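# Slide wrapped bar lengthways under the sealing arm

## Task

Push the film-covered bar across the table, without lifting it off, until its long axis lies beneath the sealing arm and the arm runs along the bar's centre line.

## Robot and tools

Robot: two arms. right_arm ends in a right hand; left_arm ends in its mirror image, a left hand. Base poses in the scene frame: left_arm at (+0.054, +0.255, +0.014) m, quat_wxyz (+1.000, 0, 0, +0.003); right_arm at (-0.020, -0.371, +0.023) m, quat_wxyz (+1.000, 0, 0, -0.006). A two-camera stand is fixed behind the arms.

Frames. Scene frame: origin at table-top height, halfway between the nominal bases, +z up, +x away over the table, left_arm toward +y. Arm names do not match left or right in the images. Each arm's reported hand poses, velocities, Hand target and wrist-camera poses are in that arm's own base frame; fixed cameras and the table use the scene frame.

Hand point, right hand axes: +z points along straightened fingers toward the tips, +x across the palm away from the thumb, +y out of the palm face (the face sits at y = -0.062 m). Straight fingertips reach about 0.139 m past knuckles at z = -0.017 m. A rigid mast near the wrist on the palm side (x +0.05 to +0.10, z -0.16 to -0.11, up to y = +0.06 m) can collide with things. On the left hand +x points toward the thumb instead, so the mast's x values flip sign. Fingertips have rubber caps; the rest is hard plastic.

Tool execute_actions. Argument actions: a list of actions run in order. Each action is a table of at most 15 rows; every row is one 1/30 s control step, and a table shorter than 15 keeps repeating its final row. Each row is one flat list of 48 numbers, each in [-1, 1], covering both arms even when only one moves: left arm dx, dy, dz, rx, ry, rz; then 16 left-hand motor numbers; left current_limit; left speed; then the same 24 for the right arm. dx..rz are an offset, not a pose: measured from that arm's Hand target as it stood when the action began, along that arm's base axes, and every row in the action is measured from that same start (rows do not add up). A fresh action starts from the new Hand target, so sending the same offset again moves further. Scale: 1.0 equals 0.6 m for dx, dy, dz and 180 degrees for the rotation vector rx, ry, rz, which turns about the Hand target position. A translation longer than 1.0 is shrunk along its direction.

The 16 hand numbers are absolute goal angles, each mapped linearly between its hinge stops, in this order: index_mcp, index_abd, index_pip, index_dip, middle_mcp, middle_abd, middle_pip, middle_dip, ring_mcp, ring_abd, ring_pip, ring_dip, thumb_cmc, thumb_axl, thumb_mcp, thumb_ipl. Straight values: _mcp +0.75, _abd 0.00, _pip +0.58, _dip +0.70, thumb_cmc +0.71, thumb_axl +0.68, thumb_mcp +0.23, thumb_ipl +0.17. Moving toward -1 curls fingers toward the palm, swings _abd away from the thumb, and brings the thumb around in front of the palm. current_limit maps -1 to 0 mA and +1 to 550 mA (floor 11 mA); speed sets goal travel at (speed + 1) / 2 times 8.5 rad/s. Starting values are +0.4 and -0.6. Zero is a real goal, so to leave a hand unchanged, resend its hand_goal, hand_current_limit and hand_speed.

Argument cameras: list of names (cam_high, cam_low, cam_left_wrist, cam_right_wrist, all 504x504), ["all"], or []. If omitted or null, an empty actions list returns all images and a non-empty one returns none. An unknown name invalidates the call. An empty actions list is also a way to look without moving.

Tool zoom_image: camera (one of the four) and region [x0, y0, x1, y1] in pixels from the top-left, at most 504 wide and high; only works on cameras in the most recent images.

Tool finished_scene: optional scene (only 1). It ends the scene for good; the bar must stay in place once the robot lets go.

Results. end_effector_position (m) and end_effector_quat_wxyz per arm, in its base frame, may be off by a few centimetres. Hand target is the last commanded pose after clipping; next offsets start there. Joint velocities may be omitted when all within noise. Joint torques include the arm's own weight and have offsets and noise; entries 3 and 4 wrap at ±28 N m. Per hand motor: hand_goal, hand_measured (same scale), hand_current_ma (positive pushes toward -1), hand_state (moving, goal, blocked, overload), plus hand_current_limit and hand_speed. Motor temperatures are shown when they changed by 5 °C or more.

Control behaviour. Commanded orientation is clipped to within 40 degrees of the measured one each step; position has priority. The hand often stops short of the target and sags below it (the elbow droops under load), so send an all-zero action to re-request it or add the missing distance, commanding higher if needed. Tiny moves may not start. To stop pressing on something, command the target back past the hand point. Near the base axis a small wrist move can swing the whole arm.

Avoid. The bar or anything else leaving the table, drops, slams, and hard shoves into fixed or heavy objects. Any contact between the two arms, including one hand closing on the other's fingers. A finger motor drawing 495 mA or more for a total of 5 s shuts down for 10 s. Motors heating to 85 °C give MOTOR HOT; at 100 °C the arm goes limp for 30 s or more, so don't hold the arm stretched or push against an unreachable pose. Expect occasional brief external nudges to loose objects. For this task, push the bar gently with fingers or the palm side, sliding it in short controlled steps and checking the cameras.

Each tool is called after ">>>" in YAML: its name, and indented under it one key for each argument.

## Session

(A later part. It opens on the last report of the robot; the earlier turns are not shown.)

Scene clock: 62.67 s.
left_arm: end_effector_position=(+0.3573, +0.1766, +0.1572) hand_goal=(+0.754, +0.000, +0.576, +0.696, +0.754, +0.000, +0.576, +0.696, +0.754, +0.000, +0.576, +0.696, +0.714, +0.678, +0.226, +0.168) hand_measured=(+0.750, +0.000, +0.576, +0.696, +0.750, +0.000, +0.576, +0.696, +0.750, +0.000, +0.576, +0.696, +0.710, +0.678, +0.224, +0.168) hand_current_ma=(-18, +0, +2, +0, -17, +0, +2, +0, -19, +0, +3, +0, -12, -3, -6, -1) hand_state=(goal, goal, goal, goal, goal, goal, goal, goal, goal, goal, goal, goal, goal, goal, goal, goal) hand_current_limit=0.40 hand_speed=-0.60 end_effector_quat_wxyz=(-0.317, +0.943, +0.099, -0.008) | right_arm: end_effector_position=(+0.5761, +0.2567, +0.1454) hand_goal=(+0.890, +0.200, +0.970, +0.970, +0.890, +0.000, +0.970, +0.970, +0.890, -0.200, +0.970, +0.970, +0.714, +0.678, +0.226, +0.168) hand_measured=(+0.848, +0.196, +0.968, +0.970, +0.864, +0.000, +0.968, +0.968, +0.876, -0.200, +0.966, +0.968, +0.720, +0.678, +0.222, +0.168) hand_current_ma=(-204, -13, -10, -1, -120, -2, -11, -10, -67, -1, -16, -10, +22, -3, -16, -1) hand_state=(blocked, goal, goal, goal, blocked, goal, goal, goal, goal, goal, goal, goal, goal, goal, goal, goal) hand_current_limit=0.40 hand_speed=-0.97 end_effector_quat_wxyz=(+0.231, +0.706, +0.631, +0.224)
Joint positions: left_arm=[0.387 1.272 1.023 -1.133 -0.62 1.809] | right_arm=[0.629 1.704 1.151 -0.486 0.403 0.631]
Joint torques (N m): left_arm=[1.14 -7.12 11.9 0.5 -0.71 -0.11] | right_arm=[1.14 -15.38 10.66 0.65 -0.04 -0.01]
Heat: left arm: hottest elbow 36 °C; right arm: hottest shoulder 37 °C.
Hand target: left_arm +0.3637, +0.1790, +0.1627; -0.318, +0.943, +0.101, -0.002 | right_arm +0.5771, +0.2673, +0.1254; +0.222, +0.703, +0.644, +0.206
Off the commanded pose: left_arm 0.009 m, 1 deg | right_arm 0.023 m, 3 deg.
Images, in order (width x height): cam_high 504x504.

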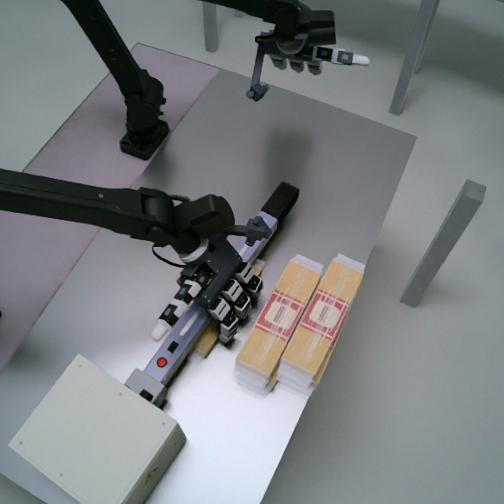

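>>> execute_actions:
  actions:
    - [[0,0,0,0,0,0,0.754,0,0.576,0.696,0.754,0,0.576,0.696,0.754,0,0.576,0.696,0.714,0.678,0.226,0.168,0.4,-0.6,0,0,0,0,0,0,0.93,0.2,0.97,0.97,0.93,0,0.97,0.97,0.925,-0.2,0.97,0.97,0.714,0.678,0.226,0.168,0.4,-0.97]]
  cameras: ["cam_high"]

>>> zoom_image:
  camera: "cam_high"
  region: [180, 290, 260, 370]

Scene clock: 63.60 s.
left_arm: end_effector_position=(+0.3573, +0.1766, +0.1572) hand_goal=(+0.754, +0.000, +0.576, +0.696, +0.754, +0.000, +0.576, +0.696, +0.754, +0.000, +0.576, +0.696, +0.714, +0.678, +0.226, +0.168) hand_measured=(+0.750, +0.000, +0.576, +0.696, +0.750, +0.000, +0.576, +0.696, +0.750, +0.000, +0.576, +0.696, +0.710, +0.678, +0.224, +0.168) hand_current_ma=(-18, +0, +2, +0, -17, +0, +2, +0, -19, +0, +3, +0, -12, -3, -6, -1) hand_state=(goal, goal, goal, goal, goal, goal, goal, goal, goal, goal, goal, goal, goal, goal, goal, goal) hand_current_limit=0.40 hand_speed=-0.60 end_effector_quat_wxyz=(-0.317, +0.943, +0.099, -0.008) | right_arm: end_effector_position=(+0.5774, +0.2561, +0.1456) hand_goal=(+0.930, +0.200, +0.970, +0.970, +0.930, +0.000, +0.970, +0.970, +0.926, -0.200, +0.970, +0.970, +0.714, +0.678, +0.226, +0.168) hand_measured=(+0.880, +0.196, +0.968, +0.970, +0.898, +0.000, +0.968, +0.968, +0.912, -0.200, +0.964, +0.968, +0.720, +0.678, +0.222, +0.168) hand_current_ma=(-244, -13, -10, -1, -153, -2, -11, -10, -68, -1, -21, -10, +22, -3, -16, -1) hand_state=(blocked, goal, goal, goal, blocked, goal, goal, goal, goal, goal, goal, goal, goal, goal, goal, goal) hand_current_limit=0.40 hand_speed=-0.97 end_effector_quat_wxyz=(+0.231, +0.707, +0.630, +0.224)
Joint positions: left_arm=[0.387 1.272 1.023 -1.133 -0.62 1.809] | right_arm=[0.627 1.706 1.153 -0.486 0.403 0.631]
Joint torques (N m): left_arm=[1.26 -7.12 11.85 0.5 -0.7 -0.11] | right_arm=[1.26 -15.5 10.44 0.68 -0.03 -0.02]
Heat: left arm: hottest elbow 36 °C; right arm: hottest shoulder 37 °C.
Hand target: left_arm +0.3637, +0.1790, +0.1627; -0.318, +0.943, +0.101, -0.002 | right_arm +0.5771, +0.2673, +0.1252; +0.222, +0.703, +0.644, +0.206
Off the commanded pose: left_arm 0.009 m, 1 deg | right_arm 0.023 m, 3 deg.
Images, in order (width x height): cam_high 504x504.

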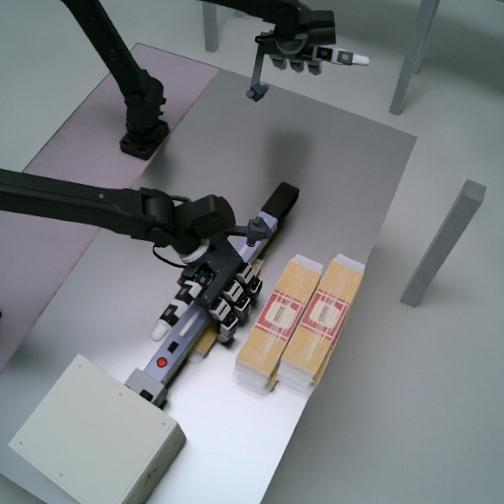

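Scaled by 6.300.

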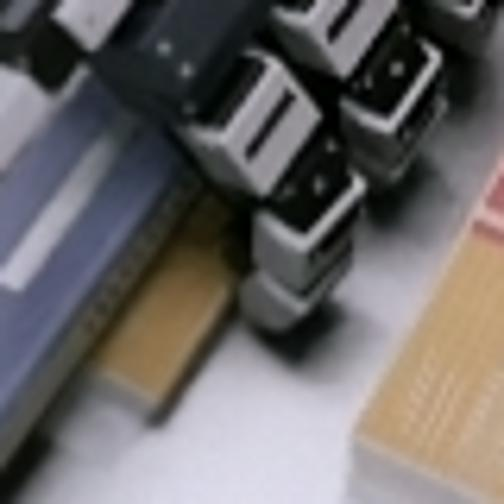

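>>> execute_actions:
  actions:
    - [[0,0,0,0,0,0,0.754,0,0.576,0.696,0.754,0,0.576,0.696,0.754,0,0.576,0.696,0.714,0.678,0.226,0.168,0.4,-0.6,0,0,0,0,0,0,0.96,0.2,0.97,0.97,0.96,0,0.97,0.97,0.955,-0.2,0.97,0.97,0.714,0.678,0.226,0.168,0.4,-0.97]]
  cameras: ["cam_high"]

>>> zoom_image:
  camera: "cam_high"
  region: [180, 290, 260, 370]

>>> zoom_image:
  camera: "cam_high"
  region: [215, 235, 295, 315]

Scene clock: 64.50 s.
left_arm: end_effector_position=(+0.3573, +0.1766, +0.1572) hand_goal=(+0.754, +0.000, +0.576, +0.696, +0.754, +0.000, +0.576, +0.696, +0.754, +0.000, +0.576, +0.696, +0.714, +0.678, +0.226, +0.168) hand_measured=(+0.750, +0.000, +0.576, +0.696, +0.750, +0.000, +0.576, +0.696, +0.750, +0.000, +0.576, +0.696, +0.710, +0.678, +0.224, +0.168) hand_current_ma=(-18, +0, +2, +0, -17, +0, +2, +0, -19, +0, +3, +0, -12, -3, -6, -1) hand_state=(goal, goal, goal, goal, goal, goal, goal, goal, goal, goal, goal, goal, goal, goal, goal, goal) hand_current_limit=0.40 hand_speed=-0.60 end_effector_quat_wxyz=(-0.317, +0.943, +0.099, -0.008) | right_arm: end_effector_position=(+0.5778, +0.2550, +0.1453) hand_goal=(+0.960, +0.200, +0.970, +0.970, +0.960, +0.000, +0.970, +0.970, +0.956, -0.200, +0.970, +0.970, +0.714, +0.678, +0.226, +0.168) hand_measured=(+0.906, +0.196, +0.968, +0.970, +0.926, +0.000, +0.968, +0.968, +0.940, -0.200, +0.964, +0.968, +0.720, +0.678, +0.222, +0.168) hand_current_ma=(-261, -13, -10, -1, -164, -2, -11, -10, -74, -1, -21, -10, +22, -3, -16, -1) hand_state=(blocked, goal, goal, goal, blocked, goal, goal, goal, goal, goal, goal, goal, goal, goal, goal, goal) hand_current_limit=0.40 hand_speed=-0.97 end_effector_quat_wxyz=(+0.231, +0.707, +0.629, +0.224)
Joint positions: left_arm=[0.387 1.272 1.023 -1.133 -0.62 1.809] | right_arm=[0.625 1.707 1.153 -0.486 0.403 0.631]
Joint torques (N m): left_arm=[1.14 -7.12 11.89 0.49 -0.71 -0.11] | right_arm=[1.32 -15.5 10.41 0.66 -0.05 0]
Heat: left arm: hottest elbow 36 °C; right arm: hottest shoulder 37 °C.
Hand target: left_arm +0.3637, +0.1790, +0.1627; -0.318, +0.943, +0.101, -0.002 | right_arm +0.5771, +0.2672, +0.1253; +0.222, +0.703, +0.644, +0.206
Off the commanded pose: left_arm 0.009 m, 1 deg | right_arm 0.024 m, 3 deg.
Images, in order (width x height): cam_high 504x504.

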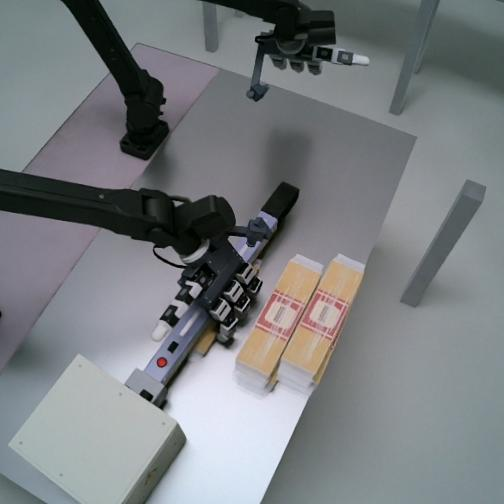

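Scaled by 6.300.

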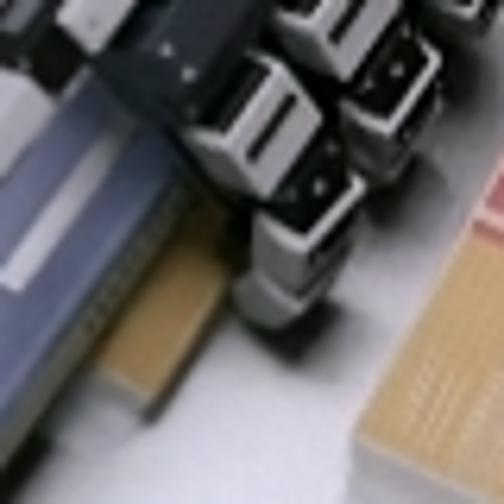

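Scaled by 6.300.

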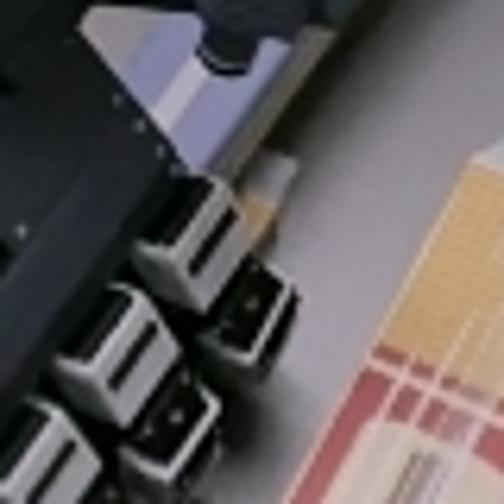

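>>> zoom_image:
  camera: "cam_high"
  region: [180, 320, 225, 365]

>>> zoom_image:
  camera: "cam_high"
  region: [235, 240, 280, 285]

Scaled by 11.200.

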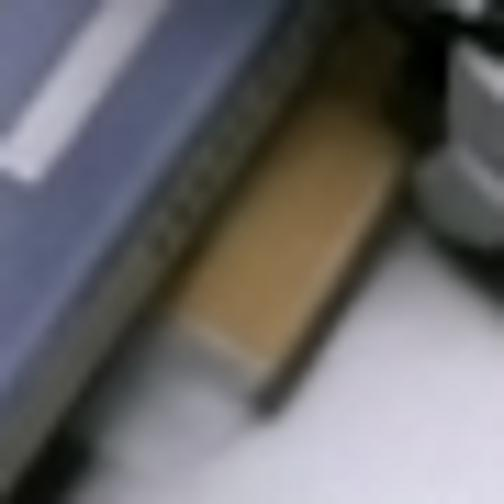

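Scaled by 11.200.

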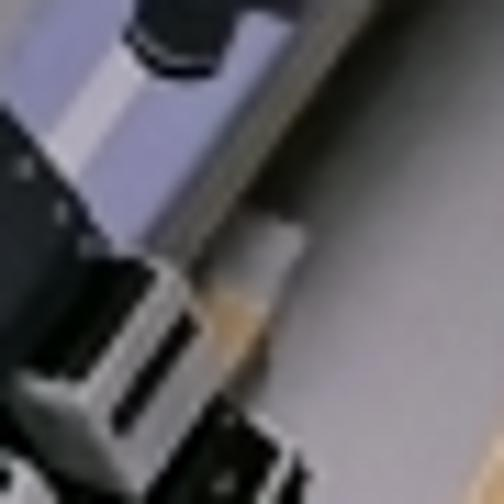

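>>> execute_actions:
  actions:
    - [[0,0,0,0,0,0,0.754,0,0.576,0.696,0.754,0,0.576,0.696,0.754,0,0.576,0.696,0.714,0.678,0.226,0.168,0.4,-0.6,0,0,0,0,0,0,1.0,0.2,0.97,0.97,0.95,0,0.97,0.97,0.94,-0.2,0.97,0.97,0.714,0.678,0.226,0.168,0.4,-0.97]]
  cameras: ["cam_high"]

>>> zoom_image:
  camera: "cam_high"
  region: [180, 320, 225, 365]

>>> zoom_image:
  camera: "cam_high"
  region: [235, 240, 280, 285]

Scene clock: 66.07 s.
left_arm: end_effector_position=(+0.3573, +0.1766, +0.1572) hand_goal=(+0.754, +0.000, +0.576, +0.696, +0.754, +0.000, +0.576, +0.696, +0.754, +0.000, +0.576, +0.696, +0.714, +0.678, +0.226, +0.168) hand_measured=(+0.750, +0.000, +0.576, +0.696, +0.750, +0.000, +0.576, +0.696, +0.750, +0.000, +0.576, +0.696, +0.710, +0.678, +0.224, +0.168) hand_current_ma=(-18, +0, +2, +0, -17, +0, +2, +0, -19, +0, +3, +0, -12, -3, -6, -1) hand_state=(goal, goal, goal, goal, goal, goal, goal, goal, goal, goal, goal, goal, goal, goal, goal, goal) hand_current_limit=0.40 hand_speed=-0.60 end_effector_quat_wxyz=(-0.317, +0.943, +0.099, -0.008) | right_arm: end_effector_position=(+0.5780, +0.2554, +0.1454) hand_goal=(+1.000, +0.200, +0.970, +0.970, +0.950, +0.000, +0.970, +0.970, +0.940, -0.200, +0.970, +0.970, +0.714, +0.678, +0.226, +0.168) hand_measured=(+0.916, +0.196, +0.966, +0.968, +0.928, +0.000, +0.968, +0.968, +0.940, -0.200, +0.966, +0.968, +0.720, +0.678, +0.222, +0.168) hand_current_ma=(-385, -13, -17, -5, -101, -2, -11, -10, -3, -1, -17, -10, +22, -3, -16, -1) hand_state=(blocked, goal, goal, goal, blocked, goal, goal, goal, goal, goal, goal, goal, goal, goal, goal, goal) hand_current_limit=0.40 hand_speed=-0.97 end_effector_quat_wxyz=(+0.232, +0.706, +0.631, +0.223)
Joint positions: left_arm=[0.387 1.272 1.023 -1.133 -0.62 1.809] | right_arm=[0.625 1.707 1.153 -0.486 0.403 0.626]
Joint torques (N m): left_arm=[1.08 -7.12 11.88 0.49 -0.71 -0.11] | right_arm=[1.44 -15.56 10.43 0.65 -0.04 0.02]
Heat: left arm: hottest elbow 36 °C; right arm: hottest shoulder 37 °C.
Hand target: left_arm +0.3637, +0.1790, +0.1627; -0.318, +0.943, +0.101, -0.002 | right_arm +0.5771, +0.2672, +0.1254; +0.222, +0.703, +0.644, +0.206
Off the commanded pose: left_arm 0.009 m, 1 deg | right_arm 0.023 m, 3 deg.
Images, in order (width x height): cam_high 504x504.

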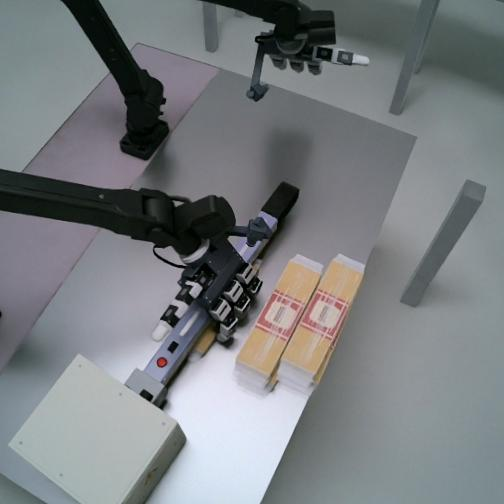

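Scaled by 11.200.

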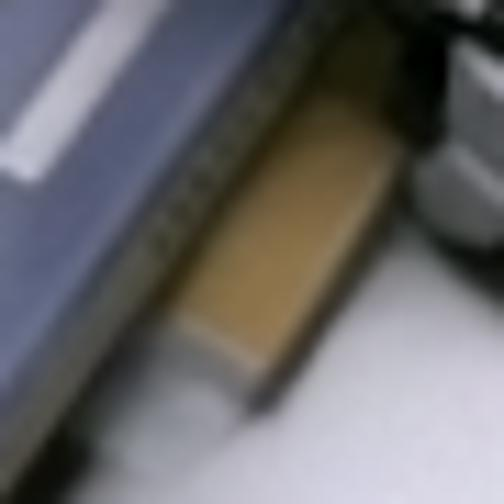

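Scaled by 11.200.

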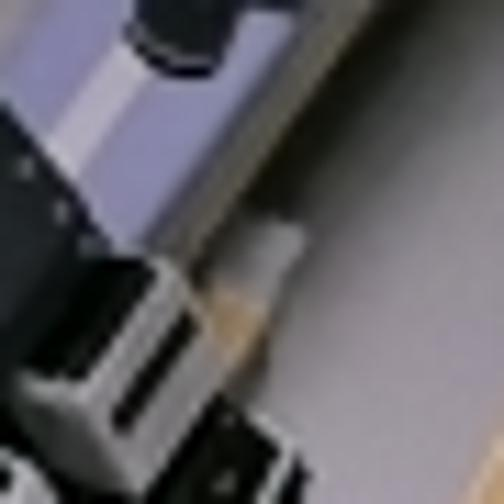

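>>> execute_actions:
  actions:
    - [[0,0,0,0,0,0,0.754,0,0.576,0.696,0.754,0,0.576,0.696,0.754,0,0.576,0.696,0.714,0.678,0.226,0.168,0.4,-0.6,-0.012,0,0,0,0,0,1.0,0.2,0.97,0.97,0.92,0,0.97,0.97,0.91,-0.2,0.97,0.97,0.714,0.678,0.226,0.168,0.7,-0.97]]
  cameras: ["cam_high"]

>>> zoom_image:
  camera: "cam_high"
  region: [180, 320, 225, 365]

>>> zoom_image:
  camera: "cam_high"
  region: [235, 240, 280, 285]

Scene clock: 66.93 s.
left_arm: end_effector_position=(+0.3573, +0.1766, +0.1572) hand_goal=(+0.754, +0.000, +0.576, +0.696, +0.754, +0.000, +0.576, +0.696, +0.754, +0.000, +0.576, +0.696, +0.714, +0.678, +0.226, +0.168) hand_measured=(+0.750, +0.000, +0.576, +0.696, +0.750, +0.000, +0.576, +0.696, +0.750, +0.000, +0.576, +0.696, +0.710, +0.678, +0.224, +0.168) hand_current_ma=(-18, +0, +2, +0, -17, +0, +2, +0, -19, +0, +3, +0, -12, -3, -6, -1) hand_state=(goal, goal, goal, goal, goal, goal, goal, goal, goal, goal, goal, goal, goal, goal, goal, goal) hand_current_limit=0.40 hand_speed=-0.60 end_effector_quat_wxyz=(-0.317, +0.943, +0.099, -0.008) | right_arm: end_effector_position=(+0.5783, +0.2556, +0.1458) hand_goal=(+1.000, +0.200, +0.970, +0.970, +0.920, +0.000, +0.970, +0.970, +0.910, -0.200, +0.970, +0.970, +0.714, +0.678, +0.226, +0.168) hand_measured=(+0.918, +0.196, +0.966, +0.968, +0.924, +0.000, +0.968, +0.968, +0.916, -0.200, +0.966, +0.968, +0.720, +0.678, +0.222, +0.168) hand_current_ma=(-410, -13, -18, -5, +13, -2, -11, -10, +24, -1, -16, -10, +22, -3, -16, -1) hand_state=(blocked, goal, goal, goal, goal, goal, goal, goal, goal, goal, goal, goal, goal, goal, goal, goal) hand_current_limit=0.70 hand_speed=-0.97 end_effector_quat_wxyz=(+0.232, +0.706, +0.631, +0.224)
Joint positions: left_arm=[0.387 1.272 1.023 -1.133 -0.62 1.809] | right_arm=[0.625 1.707 1.153 -0.484 0.403 0.626]
Joint torques (N m): left_arm=[1.08 -7.12 11.9 0.49 -0.71 -0.11] | right_arm=[2.2 -16.62 8.92 0.58 0.11 0.11]
Heat: left arm: hottest elbow 36 °C; right arm: hottest shoulder 37 °C.
Hand target: left_arm +0.3637, +0.1790, +0.1627; -0.318, +0.943, +0.101, -0.002 | right_arm +0.5699, +0.2672, +0.1253; +0.222, +0.703, +0.644, +0.207
Off the commanded pose: left_arm 0.009 m, 1 deg | right_arm 0.025 m, 3 deg.
Images, in order (width x height): cam_high 504x504.

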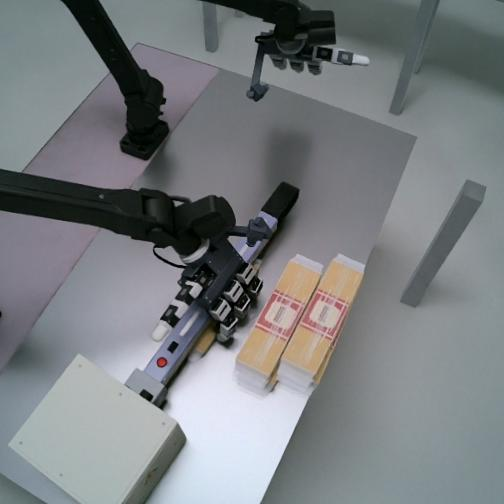

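Scaled by 11.200.

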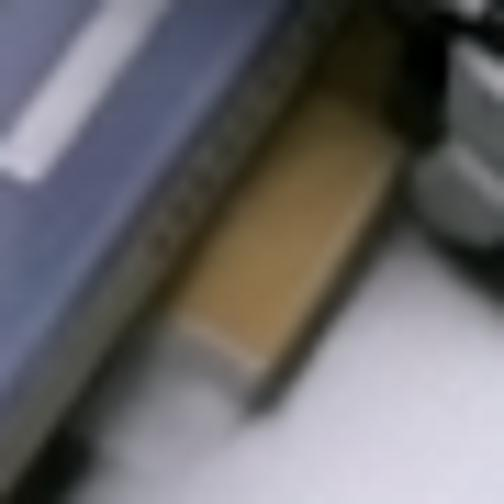

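Scaled by 11.200.

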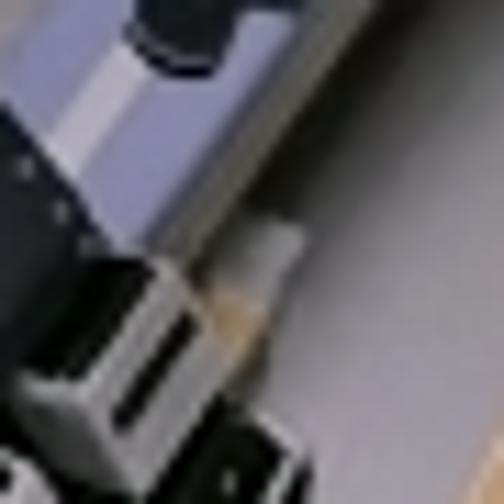

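>>> execute_actions:
  actions:
    - [[0,0,0,0,0,0,0.754,0,0.576,0.696,0.754,0,0.576,0.696,0.754,0,0.576,0.696,0.714,0.678,0.226,0.168,0.4,-0.6,-0.014,0,0,0,0,0,1.0,0.2,0.97,0.97,0.88,0,0.97,0.97,0.89,-0.2,0.97,0.97,0.714,0.678,0.226,0.168,0.7,-0.97]]
  cameras: ["cam_high"]

>>> zoom_image:
  camera: "cam_high"
  region: [180, 320, 225, 365]

Scene clock: 67.80 s.
left_arm: end_effector_position=(+0.3573, +0.1766, +0.1572) hand_goal=(+0.754, +0.000, +0.576, +0.696, +0.754, +0.000, +0.576, +0.696, +0.754, +0.000, +0.576, +0.696, +0.714, +0.678, +0.226, +0.168) hand_measured=(+0.750, +0.000, +0.576, +0.696, +0.750, +0.000, +0.576, +0.696, +0.750, +0.000, +0.576, +0.696, +0.710, +0.678, +0.224, +0.168) hand_current_ma=(-18, +0, +2, +0, -17, +0, +2, +0, -19, +0, +3, +0, -12, -3, -6, -1) hand_state=(goal, goal, goal, goal, goal, goal, goal, goal, goal, goal, goal, goal, goal, goal, goal, goal) hand_current_limit=0.40 hand_speed=-0.60 end_effector_quat_wxyz=(-0.317, +0.943, +0.099, -0.008) | right_arm: end_effector_position=(+0.5780, +0.2563, +0.1467) hand_goal=(+1.000, +0.200, +0.970, +0.970, +0.880, +0.000, +0.970, +0.970, +0.890, -0.200, +0.970, +0.970, +0.714, +0.678, +0.226, +0.168) hand_measured=(+0.918, +0.196, +0.966, +0.968, +0.886, +0.000, +0.968, +0.968, +0.896, -0.200, +0.966, +0.968, +0.720, +0.678, +0.222, +0.168) hand_current_ma=(-410, -13, -18, -5, +30, -2, -11, -10, +27, -1, -15, -10, +22, -3, -16, -1) hand_state=(blocked, goal, goal, goal, goal, goal, goal, goal, goal, goal, goal, goal, goal, goal, goal, goal) hand_current_limit=0.70 hand_speed=-0.97 end_effector_quat_wxyz=(+0.234, +0.705, +0.630, +0.225)
Joint positions: left_arm=[0.387 1.272 1.023 -1.133 -0.62 1.809] | right_arm=[0.628 1.707 1.153 -0.482 0.409 0.626]
Joint torques (N m): left_arm=[1.2 -7.24 11.9 0.5 -0.7 -0.12] | right_arm=[2.73 -17.79 7.24 0.59 0.07 0.21]
Heat: left arm: hottest elbow 37 °C; right arm: hottest shoulder 38 °C.
Hand target: left_arm +0.3637, +0.1790, +0.1627; -0.318, +0.943, +0.101, -0.002 | right_arm +0.5615, +0.2673, +0.1254; +0.222, +0.703, +0.644, +0.207
Off the commanded pose: left_arm 0.009 m, 1 deg | right_arm 0.029 m, 3 deg.
Images, in order (width x height): cam_high 504x504.

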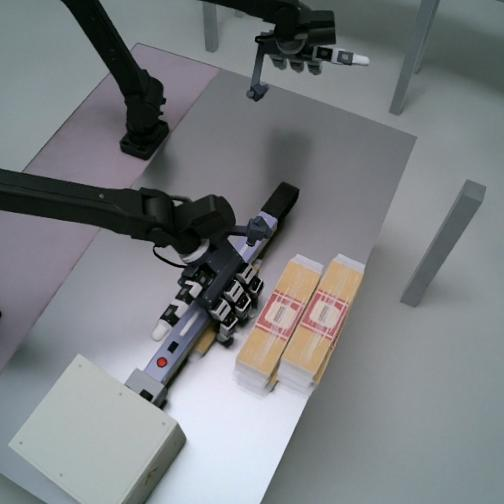

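Scaled by 11.200.

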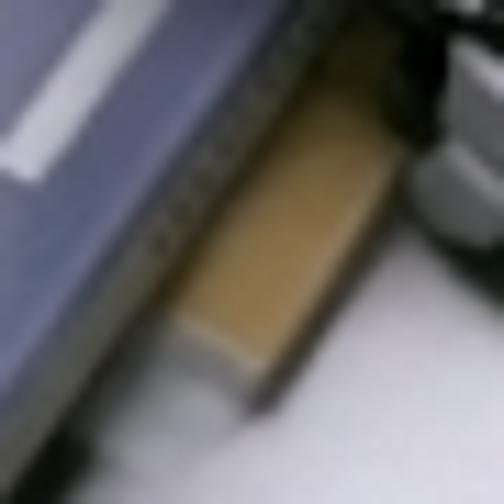

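>>> execute_actions:
  actions:
    - [[0,0,0,0,0,0,0.754,0,0.576,0.696,0.754,0,0.576,0.696,0.754,0,0.576,0.696,0.714,0.678,0.226,0.168,0.4,-0.6,0,0,0,0,0,0,0.78,0.2,0.97,0.97,0.77,0,0.97,0.97,0.77,-0.2,0.97,0.97,0.714,0.678,0.226,0.168,0.4,-0.9]]
    - [[0,0,0,0,0,0,0.754,0,0.576,0.696,0.754,0,0.576,0.696,0.754,0,0.576,0.696,0.714,0.678,0.226,0.168,0.4,-0.6,-0.01,0,0,0,0,0,0.78,0.2,0.97,0.97,0.77,0,0.97,0.97,0.77,-0.2,0.97,0.97,0.714,0.678,0.226,0.168,0.4,-0.9]]
  cameras: ["cam_high"]

>>> zoom_image:
  camera: "cam_high"
  region: [180, 290, 260, 370]

Scene clock: 69.33 s.
left_arm: end_effector_position=(+0.3573, +0.1766, +0.1572) hand_goal=(+0.754, +0.000, +0.576, +0.696, +0.754, +0.000, +0.576, +0.696, +0.754, +0.000, +0.576, +0.696, +0.714, +0.678, +0.226, +0.168) hand_measured=(+0.750, +0.000, +0.576, +0.696, +0.750, +0.000, +0.576, +0.696, +0.750, +0.000, +0.576, +0.696, +0.710, +0.678, +0.224, +0.168) hand_current_ma=(-18, +0, +2, +0, -17, +0, +2, +0, -19, +0, +3, +0, -12, -3, -6, -1) hand_state=(goal, goal, goal, goal, goal, goal, goal, goal, goal, goal, goal, goal, goal, goal, goal, goal) hand_current_limit=0.40 hand_speed=-0.60 end_effector_quat_wxyz=(-0.317, +0.943, +0.099, -0.008) | right_arm: end_effector_position=(+0.5729, +0.2636, +0.1451) hand_goal=(+0.780, +0.200, +0.970, +0.970, +0.770, +0.000, +0.970, +0.970, +0.770, -0.200, +0.970, +0.970, +0.714, +0.678, +0.226, +0.168) hand_measured=(+0.772, +0.196, +0.968, +0.968, +0.774, +0.000, +0.968, +0.968, +0.778, -0.200, +0.966, +0.968, +0.720, +0.678, +0.222, +0.168) hand_current_ma=(-32, -13, -10, -5, +15, -2, -11, -10, +31, -1, -12, -10, +22, -3, -16, -1) hand_state=(goal, goal, goal, goal, goal, goal, goal, goal, goal, goal, goal, goal, goal, goal, goal, goal) hand_current_limit=0.40 hand_speed=-0.90 end_effector_quat_wxyz=(+0.234, +0.701, +0.636, +0.224)
Joint positions: left_arm=[0.387 1.272 1.023 -1.133 -0.62 1.809] | right_arm=[0.643 1.707 1.15 -0.485 0.413 0.626]
Joint torques (N m): left_arm=[1.14 -7.06 11.9 0.49 -0.7 -0.11] | right_arm=[2.14 -18.84 6.32 0.69 0.1 0.29]
Heat: left arm: hottest elbow 37 °C; right arm: hottest shoulder 38 °C.
Hand target: left_arm +0.3637, +0.1790, +0.1627; -0.318, +0.943, +0.101, -0.002 | right_arm +0.5555, +0.2672, +0.1253; +0.222, +0.703, +0.644, +0.207
Off the commanded pose: left_arm 0.009 m, 1 deg | right_arm 0.027 m, 3 deg.
Images, in order (width x height): cam_high 504x504.

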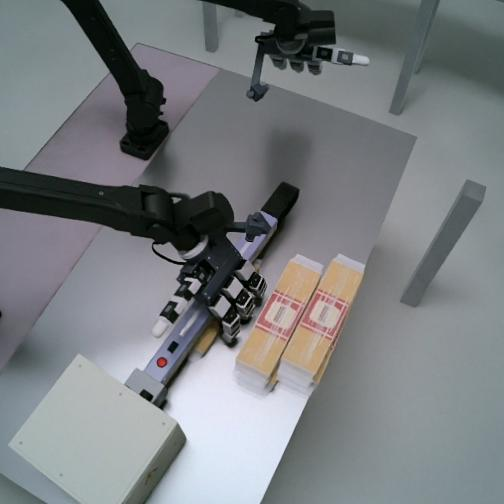

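Scaled by 6.300.

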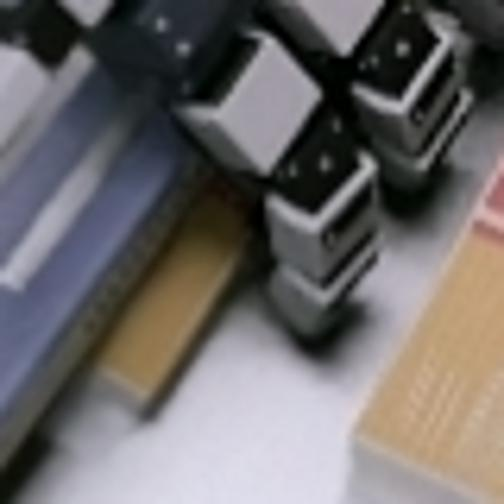

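>>> execute_actions:
  actions:
    - [[0,0,0,0,0,0,0.754,0,0.576,0.696,0.754,0,0.576,0.696,0.754,0,0.576,0.696,0.714,0.678,0.226,0.168,0.4,-0.6,-0.01,-0.03,0,0,0,0,0.78,0.2,0.97,0.97,0.77,0,0.97,0.97,0.77,-0.2,0.97,0.97,0.714,0.678,0.226,0.168,0.4,-0.9]]
  cameras: ["cam_high"]

>>> zoom_image:
  camera: "cam_high"
  region: [180, 290, 260, 370]

Scene clock: 70.13 s.
left_arm: end_effector_position=(+0.3573, +0.1766, +0.1572) hand_goal=(+0.754, +0.000, +0.576, +0.696, +0.754, +0.000, +0.576, +0.696, +0.754, +0.000, +0.576, +0.696, +0.714, +0.678, +0.226, +0.168) hand_measured=(+0.750, +0.000, +0.576, +0.696, +0.750, +0.000, +0.576, +0.696, +0.750, +0.000, +0.576, +0.696, +0.710, +0.678, +0.224, +0.168) hand_current_ma=(-18, +0, +2, +0, -17, +0, +2, +0, -19, +0, +3, +0, -12, -3, -6, -1) hand_state=(goal, goal, goal, goal, goal, goal, goal, goal, goal, goal, goal, goal, goal, goal, goal, goal) hand_current_limit=0.40 hand_speed=-0.60 end_effector_quat_wxyz=(-0.317, +0.943, +0.099, -0.008) | right_arm: end_effector_position=(+0.5650, +0.2547, +0.1502) hand_goal=(+0.780, +0.200, +0.970, +0.970, +0.770, +0.000, +0.970, +0.970, +0.770, -0.200, +0.970, +0.970, +0.714, +0.678, +0.226, +0.168) hand_measured=(+0.754, +0.196, +0.968, +0.968, +0.766, +0.000, +0.968, +0.968, +0.776, -0.200, +0.968, +0.968, +0.720, +0.678, +0.222, +0.168) hand_current_ma=(-124, -12, -10, -5, -15, -2, -11, -10, +24, -1, -11, -10, +22, -3, -16, -1) hand_state=(blocked, goal, goal, goal, goal, goal, goal, goal, goal, goal, goal, goal, goal, goal, goal, goal) hand_current_limit=0.40 hand_speed=-0.90 end_effector_quat_wxyz=(+0.232, +0.702, +0.632, +0.233)
Joint positions: left_arm=[0.387 1.272 1.023 -1.133 -0.62 1.809] | right_arm=[0.638 1.67 1.109 -0.459 0.406 0.626]
Joint torques (N m): left_arm=[1.2 -7 11.92 0.51 -0.72 -0.11] | right_arm=[0.67 -18.08 5.6 0.53 -0.07 0.08]
Heat: left arm: hottest elbow 37 °C; right arm: hottest shoulder 38 °C.
Hand target: left_arm +0.3637, +0.1790, +0.1627; -0.318, +0.943, +0.101, -0.002 | right_arm +0.5495, +0.2492, +0.1252; +0.222, +0.703, +0.644, +0.206
Off the commanded pose: left_arm 0.009 m, 1 deg | right_arm 0.030 m, 4 deg.
Images, in order (width x height): cam_high 504x504.

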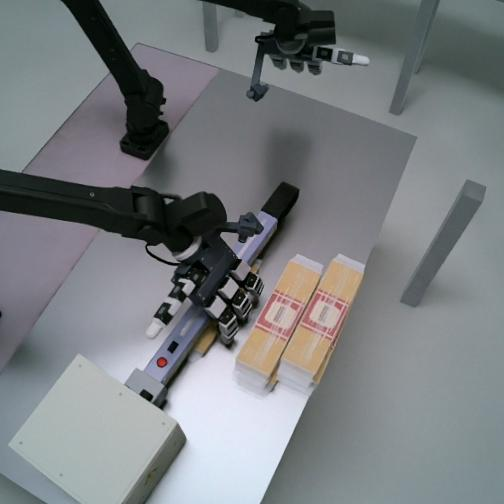

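Scaled by 6.300.

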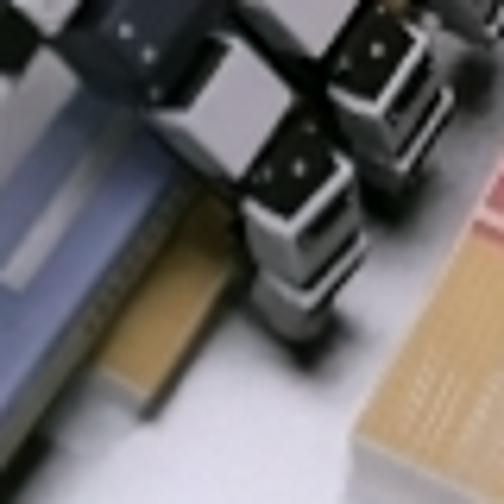

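>>> execute_actions:
  actions:
    - [[0,0,0,0,0,0,0.754,0,0.576,0.696,0.754,0,0.576,0.696,0.754,0,0.576,0.696,0.714,0.678,0.226,0.168,0.4,-0.6,0,0,0,0,0,0,0.85,0.2,0.97,0.97,0.77,0,0.97,0.97,0.77,-0.2,0.97,0.97,0.714,0.678,0.226,0.168,0.5,-0.97]]
    - [[0,0,0,0,0,0,0.754,0,0.576,0.696,0.754,0,0.576,0.696,0.754,0,0.576,0.696,0.714,0.678,0.226,0.168,0.4,-0.6,0,0,0,0,0,0,0.85,0.2,0.97,0.97,0.77,0,0.97,0.97,0.77,-0.2,0.97,0.97,0.714,0.678,0.226,0.168,0.5,-0.97]]
  cameras: ["cam_high"]

>>> zoom_image:
  camera: "cam_high"
  region: [180, 290, 260, 370]

>>> zoom_image:
  camera: "cam_high"
  region: [235, 240, 280, 285]

Scene clock: 71.53 s.
left_arm: end_effector_position=(+0.3573, +0.1766, +0.1572) hand_goal=(+0.754, +0.000, +0.576, +0.696, +0.754, +0.000, +0.576, +0.696, +0.754, +0.000, +0.576, +0.696, +0.714, +0.678, +0.226, +0.168) hand_measured=(+0.750, +0.000, +0.576, +0.696, +0.750, +0.000, +0.576, +0.696, +0.750, +0.000, +0.576, +0.696, +0.710, +0.678, +0.224, +0.168) hand_current_ma=(-18, +0, +2, +0, -17, +0, +2, +0, -19, +0, +3, +0, -12, -3, -6, -1) hand_state=(goal, goal, goal, goal, goal, goal, goal, goal, goal, goal, goal, goal, goal, goal, goal, goal) hand_current_limit=0.40 hand_speed=-0.60 end_effector_quat_wxyz=(-0.317, +0.943, +0.099, -0.008) | right_arm: end_effector_position=(+0.5653, +0.2548, +0.1503) hand_goal=(+0.850, +0.200, +0.970, +0.970, +0.770, +0.000, +0.970, +0.970, +0.770, -0.200, +0.970, +0.970, +0.714, +0.678, +0.226, +0.168) hand_measured=(+0.762, +0.196, +0.968, +0.968, +0.770, +0.000, +0.968, +0.968, +0.776, -0.200, +0.968, +0.968, +0.720, +0.678, +0.222, +0.168) hand_current_ma=(-412, -12, -10, -5, -1, -2, -11, -10, +24, -1, -11, -10, +22, -3, -16, -1) hand_state=(blocked, goal, goal, goal, goal, goal, goal, goal, goal, goal, goal, goal, goal, goal, goal, goal) hand_current_limit=0.50 hand_speed=-0.97 end_effector_quat_wxyz=(+0.233, +0.701, +0.633, +0.233)
Joint positions: left_arm=[0.387 1.272 1.023 -1.133 -0.62 1.809] | right_arm=[0.637 1.67 1.108 -0.458 0.406 0.623]
Joint torques (N m): left_arm=[1.08 -7.06 11.88 0.5 -0.71 -0.12] | right_arm=[0.67 -18.02 5.67 0.51 -0.07 0.11]
Heat: left arm: hottest elbow 37 °C; right arm: hottest shoulder 38 °C.
Hand target: left_arm +0.3637, +0.1790, +0.1627; -0.318, +0.943, +0.101, -0.002 | right_arm +0.5495, +0.2493, +0.1251; +0.222, +0.703, +0.644, +0.206
Off the commanded pose: left_arm 0.009 m, 1 deg | right_arm 0.030 m, 4 deg.
Images, in order (width x height): cam_high 504x504.

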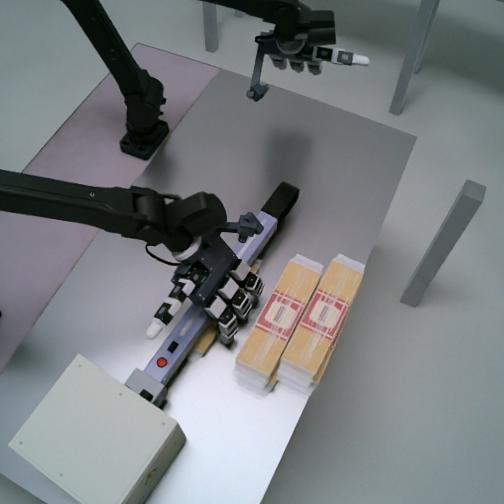

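Scaled by 6.300.

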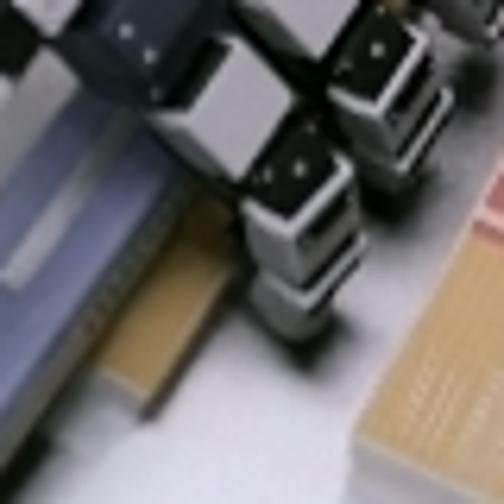

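Scaled by 11.200.

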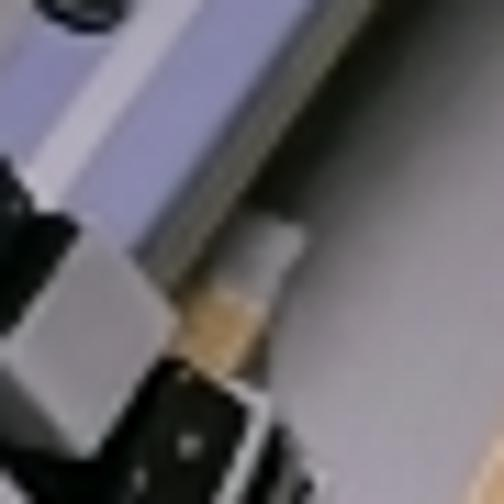

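>>> execute_actions:
  actions: []
  cameras: ["cam_low", "cam_right_wrist", "cam_left_wrist"]

>>> zoom_image:
  camera: "cam_right_wrist"
  region: [0, 30, 400, 330]

>>> zoom_image:
  camera: "cam_low"
  region: [130, 210, 250, 290]

Scene clock: 72.17 s.
left_arm: end_effector_position=(+0.3573, +0.1766, +0.1572) hand_goal=(+0.754, +0.000, +0.576, +0.696, +0.754, +0.000, +0.576, +0.696, +0.754, +0.000, +0.576, +0.696, +0.714, +0.678, +0.226, +0.168) hand_measured=(+0.750, +0.000, +0.576, +0.696, +0.750, +0.000, +0.576, +0.696, +0.750, +0.000, +0.576, +0.696, +0.710, +0.678, +0.224, +0.168) hand_current_ma=(-18, +0, +2, +0, -17, +0, +2, +0, -19, +0, +3, +0, -12, -3, -6, -1) hand_state=(goal, goal, goal, goal, goal, goal, goal, goal, goal, goal, goal, goal, goal, goal, goal, goal) hand_current_limit=0.40 hand_speed=-0.60 end_effector_quat_wxyz=(-0.317, +0.943, +0.099, -0.008) | right_arm: end_effector_position=(+0.5653, +0.2548, +0.1503) hand_goal=(+0.850, +0.200, +0.970, +0.970, +0.770, +0.000, +0.970, +0.970, +0.770, -0.200, +0.970, +0.970, +0.714, +0.678, +0.226, +0.168) hand_measured=(+0.762, +0.196, +0.968, +0.968, +0.770, +0.000, +0.968, +0.968, +0.776, -0.200, +0.968, +0.968, +0.720, +0.678, +0.222, +0.168) hand_current_ma=(-412, -12, -10, -5, -1, -2, -11, -10, +24, -1, -11, -10, +22, -3, -16, -1) hand_state=(blocked, goal, goal, goal, goal, goal, goal, goal, goal, goal, goal, goal, goal, goal, goal, goal) hand_current_limit=0.50 hand_speed=-0.97 end_effector_quat_wxyz=(+0.233, +0.701, +0.633, +0.233)
Joint positions: left_arm=[0.387 1.272 1.023 -1.133 -0.62 1.809] | right_arm=[0.637 1.67 1.108 -0.458 0.406 0.623]
Joint velocities: within noise
Joint torques (N m): left_arm=[1.14 -7.06 11.89 0.49 -0.71 -0.11] | right_arm=[0.62 -17.96 5.68 0.55 -0.07 0.11]
Motor temperatures (°C): left_arm=[28 28 37 28 29 27] | right_arm=[29 38 36 29 27 31]
Heat: left arm: hottest elbow 37 °C; right arm: hottest shoulder 38 °C.
Hand target: left_arm +0.3637, +0.1790, +0.1627; -0.318, +0.943, +0.101, -0.002 | right_arm +0.5495, +0.2493, +0.1251; +0.222, +0.703, +0.644, +0.206
Off the commanded pose: left_arm 0.009 m, 1 deg | right_arm 0.030 m, 4 deg.
Images, in order (width x height): cam_low 504x504, cam_left_wrist 504x504, cam_right_wrist 504x504.

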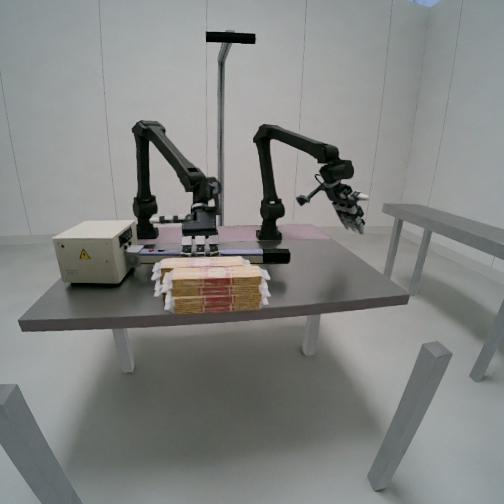

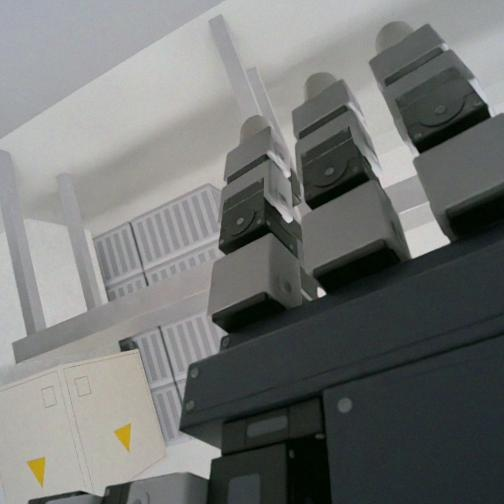

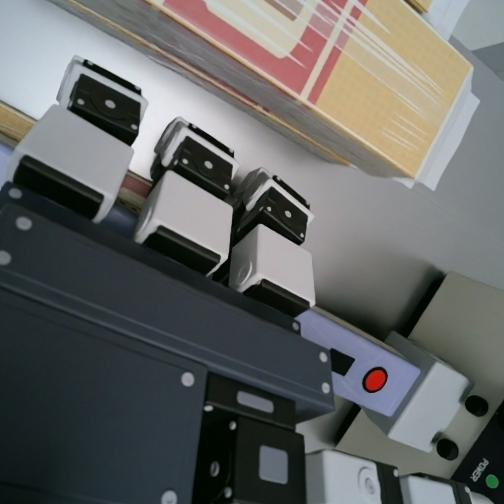

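Scaled by 1.260.

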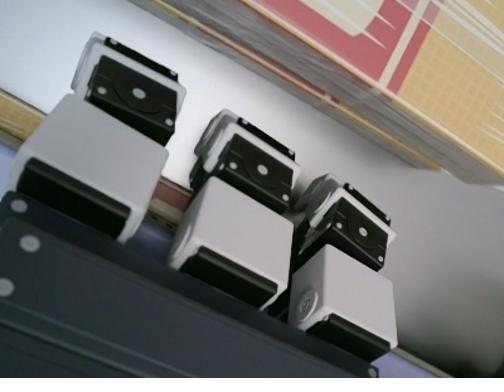

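Scaled by 4.200.

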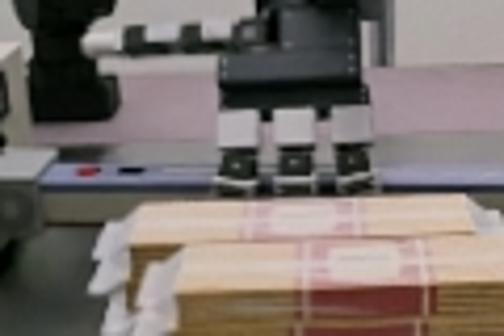

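>>> execute_actions:
  actions:
    - [[0,0,0,0,0,0,0.754,0,0.576,0.696,0.754,0,0.576,0.696,0.754,0,0.576,0.696,0.714,0.678,0.226,0.168,0.4,-0.6,0,0,0.03,0,0,0,0.79,0.2,0.97,0.97,0.77,0,0.97,0.97,0.77,-0.2,0.97,0.97,0.714,0.678,0.226,0.168,0.4,-0.97]]
  cameras: ["cam_high"]

>>> zoom_image:
  camera: "cam_high"
  region: [180, 290, 260, 370]

Scene clock: 73.07 s.
left_arm: end_effector_position=(+0.3573, +0.1766, +0.1572) hand_goal=(+0.754, +0.000, +0.576, +0.696, +0.754, +0.000, +0.576, +0.696, +0.754, +0.000, +0.576, +0.696, +0.714, +0.678, +0.226, +0.168) hand_measured=(+0.750, +0.000, +0.576, +0.696, +0.750, +0.000, +0.576, +0.696, +0.750, +0.000, +0.576, +0.696, +0.710, +0.678, +0.224, +0.168) hand_current_ma=(-18, +0, +2, +0, -17, +0, +2, +0, -19, +0, +3, +0, -12, -3, -6, -1) hand_state=(goal, goal, goal, goal, goal, goal, goal, goal, goal, goal, goal, goal, goal, goal, goal, goal) hand_current_limit=0.40 hand_speed=-0.60 end_effector_quat_wxyz=(-0.317, +0.943, +0.099, -0.008) | right_arm: end_effector_position=(+0.5612, +0.2510, +0.1578) hand_goal=(+0.790, +0.200, +0.970, +0.970, +0.770, +0.000, +0.970, +0.970, +0.770, -0.200, +0.970, +0.970, +0.714, +0.678, +0.226, +0.168) hand_measured=(+0.762, +0.196, +0.968, +0.968, +0.768, +0.000, +0.968, +0.968, +0.774, -0.200, +0.968, +0.968, +0.720, +0.678, +0.222, +0.168) hand_current_ma=(-130, -12, -10, -5, -12, -2, -11, -10, +15, -1, -11, -10, +22, -3, -16, -1) hand_state=(blocked, goal, goal, goal, goal, goal, goal, goal, goal, goal, goal, goal, goal, goal, goal, goal) hand_current_limit=0.40 hand_speed=-0.97 end_effector_quat_wxyz=(+0.232, +0.701, +0.634, +0.228)
Joint positions: left_arm=[0.387 1.272 1.023 -1.133 -0.62 1.809] | right_arm=[0.636 1.648 1.108 -0.491 0.406 0.623]
Joint torques (N m): left_arm=[1.14 -7.24 11.89 0.49 -0.7 -0.11] | right_arm=[0.79 -18.14 7.54 0.08 -0.05 0.11]
Heat: left arm: hottest elbow 37 °C; right arm: hottest shoulder 38 °C.
Hand target: left_arm +0.3637, +0.1790, +0.1627; -0.318, +0.943, +0.101, -0.002 | right_arm +0.5495, +0.2492, +0.1432; +0.222, +0.703, +0.644, +0.206
Off the commanded pose: left_arm 0.009 m, 1 deg | right_arm 0.019 m, 3 deg.
Images, in order (width x height): cam_high 504x504.

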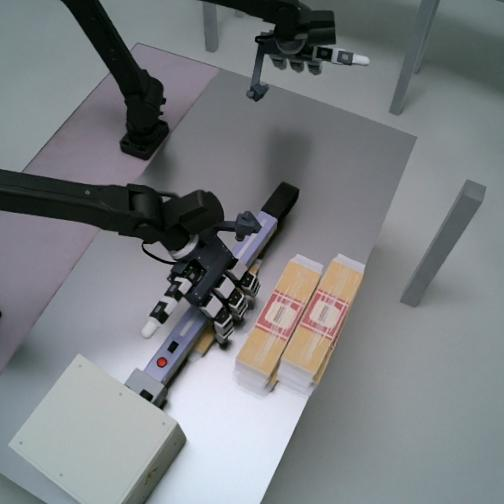

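Scaled by 6.300.

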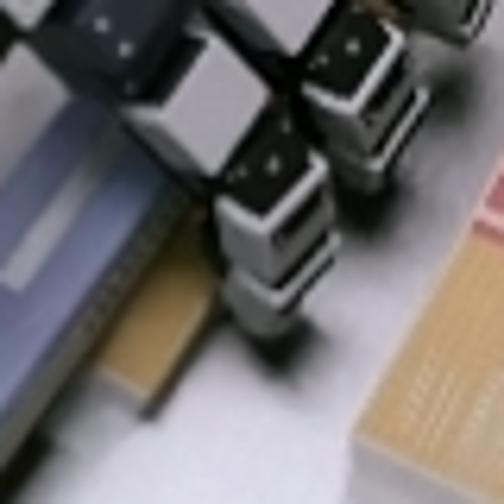

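>>> execute_actions:
  actions:
    - [[0,0,0,0,0,0,0.754,0,0.576,0.696,0.754,0,0.576,0.696,0.754,0,0.576,0.696,0.714,0.678,0.226,0.168,0.4,-0.6,0,0,0,0,0,0,0.84,0.2,0.97,0.97,0.77,0,0.97,0.97,0.77,-0.2,0.97,0.97,0.714,0.678,0.226,0.168,0.4,-0.97]]
  cameras: ["cam_high"]

>>> zoom_image:
  camera: "cam_high"
  region: [180, 290, 260, 370]

Scene clock: 73.93 s.
left_arm: end_effector_position=(+0.3573, +0.1766, +0.1572) hand_goal=(+0.754, +0.000, +0.576, +0.696, +0.754, +0.000, +0.576, +0.696, +0.754, +0.000, +0.576, +0.696, +0.714, +0.678, +0.226, +0.168) hand_measured=(+0.750, +0.000, +0.576, +0.696, +0.750, +0.000, +0.576, +0.696, +0.750, +0.000, +0.576, +0.696, +0.710, +0.678, +0.224, +0.168) hand_current_ma=(-18, +0, +2, +0, -17, +0, +2, +0, -19, +0, +3, +0, -12, -3, -6, -1) hand_state=(goal, goal, goal, goal, goal, goal, goal, goal, goal, goal, goal, goal, goal, goal, goal, goal) hand_current_limit=0.40 hand_speed=-0.60 end_effector_quat_wxyz=(-0.317, +0.943, +0.099, -0.008) | right_arm: end_effector_position=(+0.5612, +0.2510, +0.1578) hand_goal=(+0.840, +0.200, +0.970, +0.970, +0.770, +0.000, +0.970, +0.970, +0.770, -0.200, +0.970, +0.970, +0.714, +0.678, +0.226, +0.168) hand_measured=(+0.764, +0.196, +0.968, +0.968, +0.768, +0.000, +0.968, +0.968, +0.774, -0.200, +0.968, +0.968, +0.720, +0.678, +0.222, +0.168) hand_current_ma=(-379, -12, -10, -5, -12, -2, -11, -10, +15, -1, -11, -10, +22, -3, -16, -1) hand_state=(blocked, goal, goal, goal, goal, goal, goal, goal, goal, goal, goal, goal, goal, goal, goal, goal) hand_current_limit=0.40 hand_speed=-0.97 end_effector_quat_wxyz=(+0.232, +0.701, +0.634, +0.228)
Joint positions: left_arm=[0.387 1.272 1.023 -1.133 -0.62 1.809] | right_arm=[0.636 1.648 1.108 -0.491 0.406 0.623]
Joint torques (N m): left_arm=[1.2 -7.12 11.89 0.5 -0.71 -0.11] | right_arm=[0.85 -18.2 7.56 0.08 -0.05 0.1]
Heat: left arm: hottest elbow 37 °C; right arm: hottest shoulder 38 °C.
Hand target: left_arm +0.3637, +0.1790, +0.1627; -0.318, +0.943, +0.101, -0.002 | right_arm +0.5495, +0.2492, +0.1432; +0.222, +0.703, +0.644, +0.206
Off the commanded pose: left_arm 0.009 m, 1 deg | right_arm 0.019 m, 3 deg.
Images, in order (width x height): cam_high 504x504.

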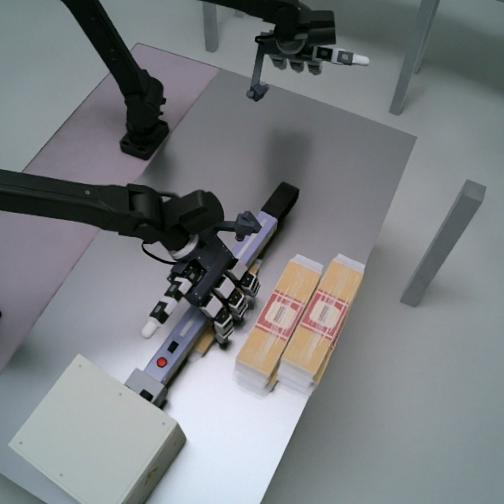

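Scaled by 6.300.

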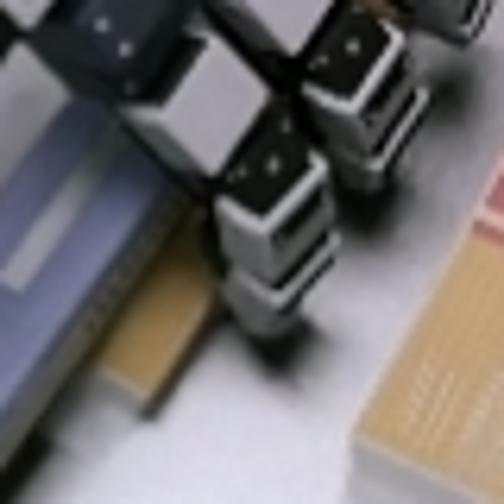

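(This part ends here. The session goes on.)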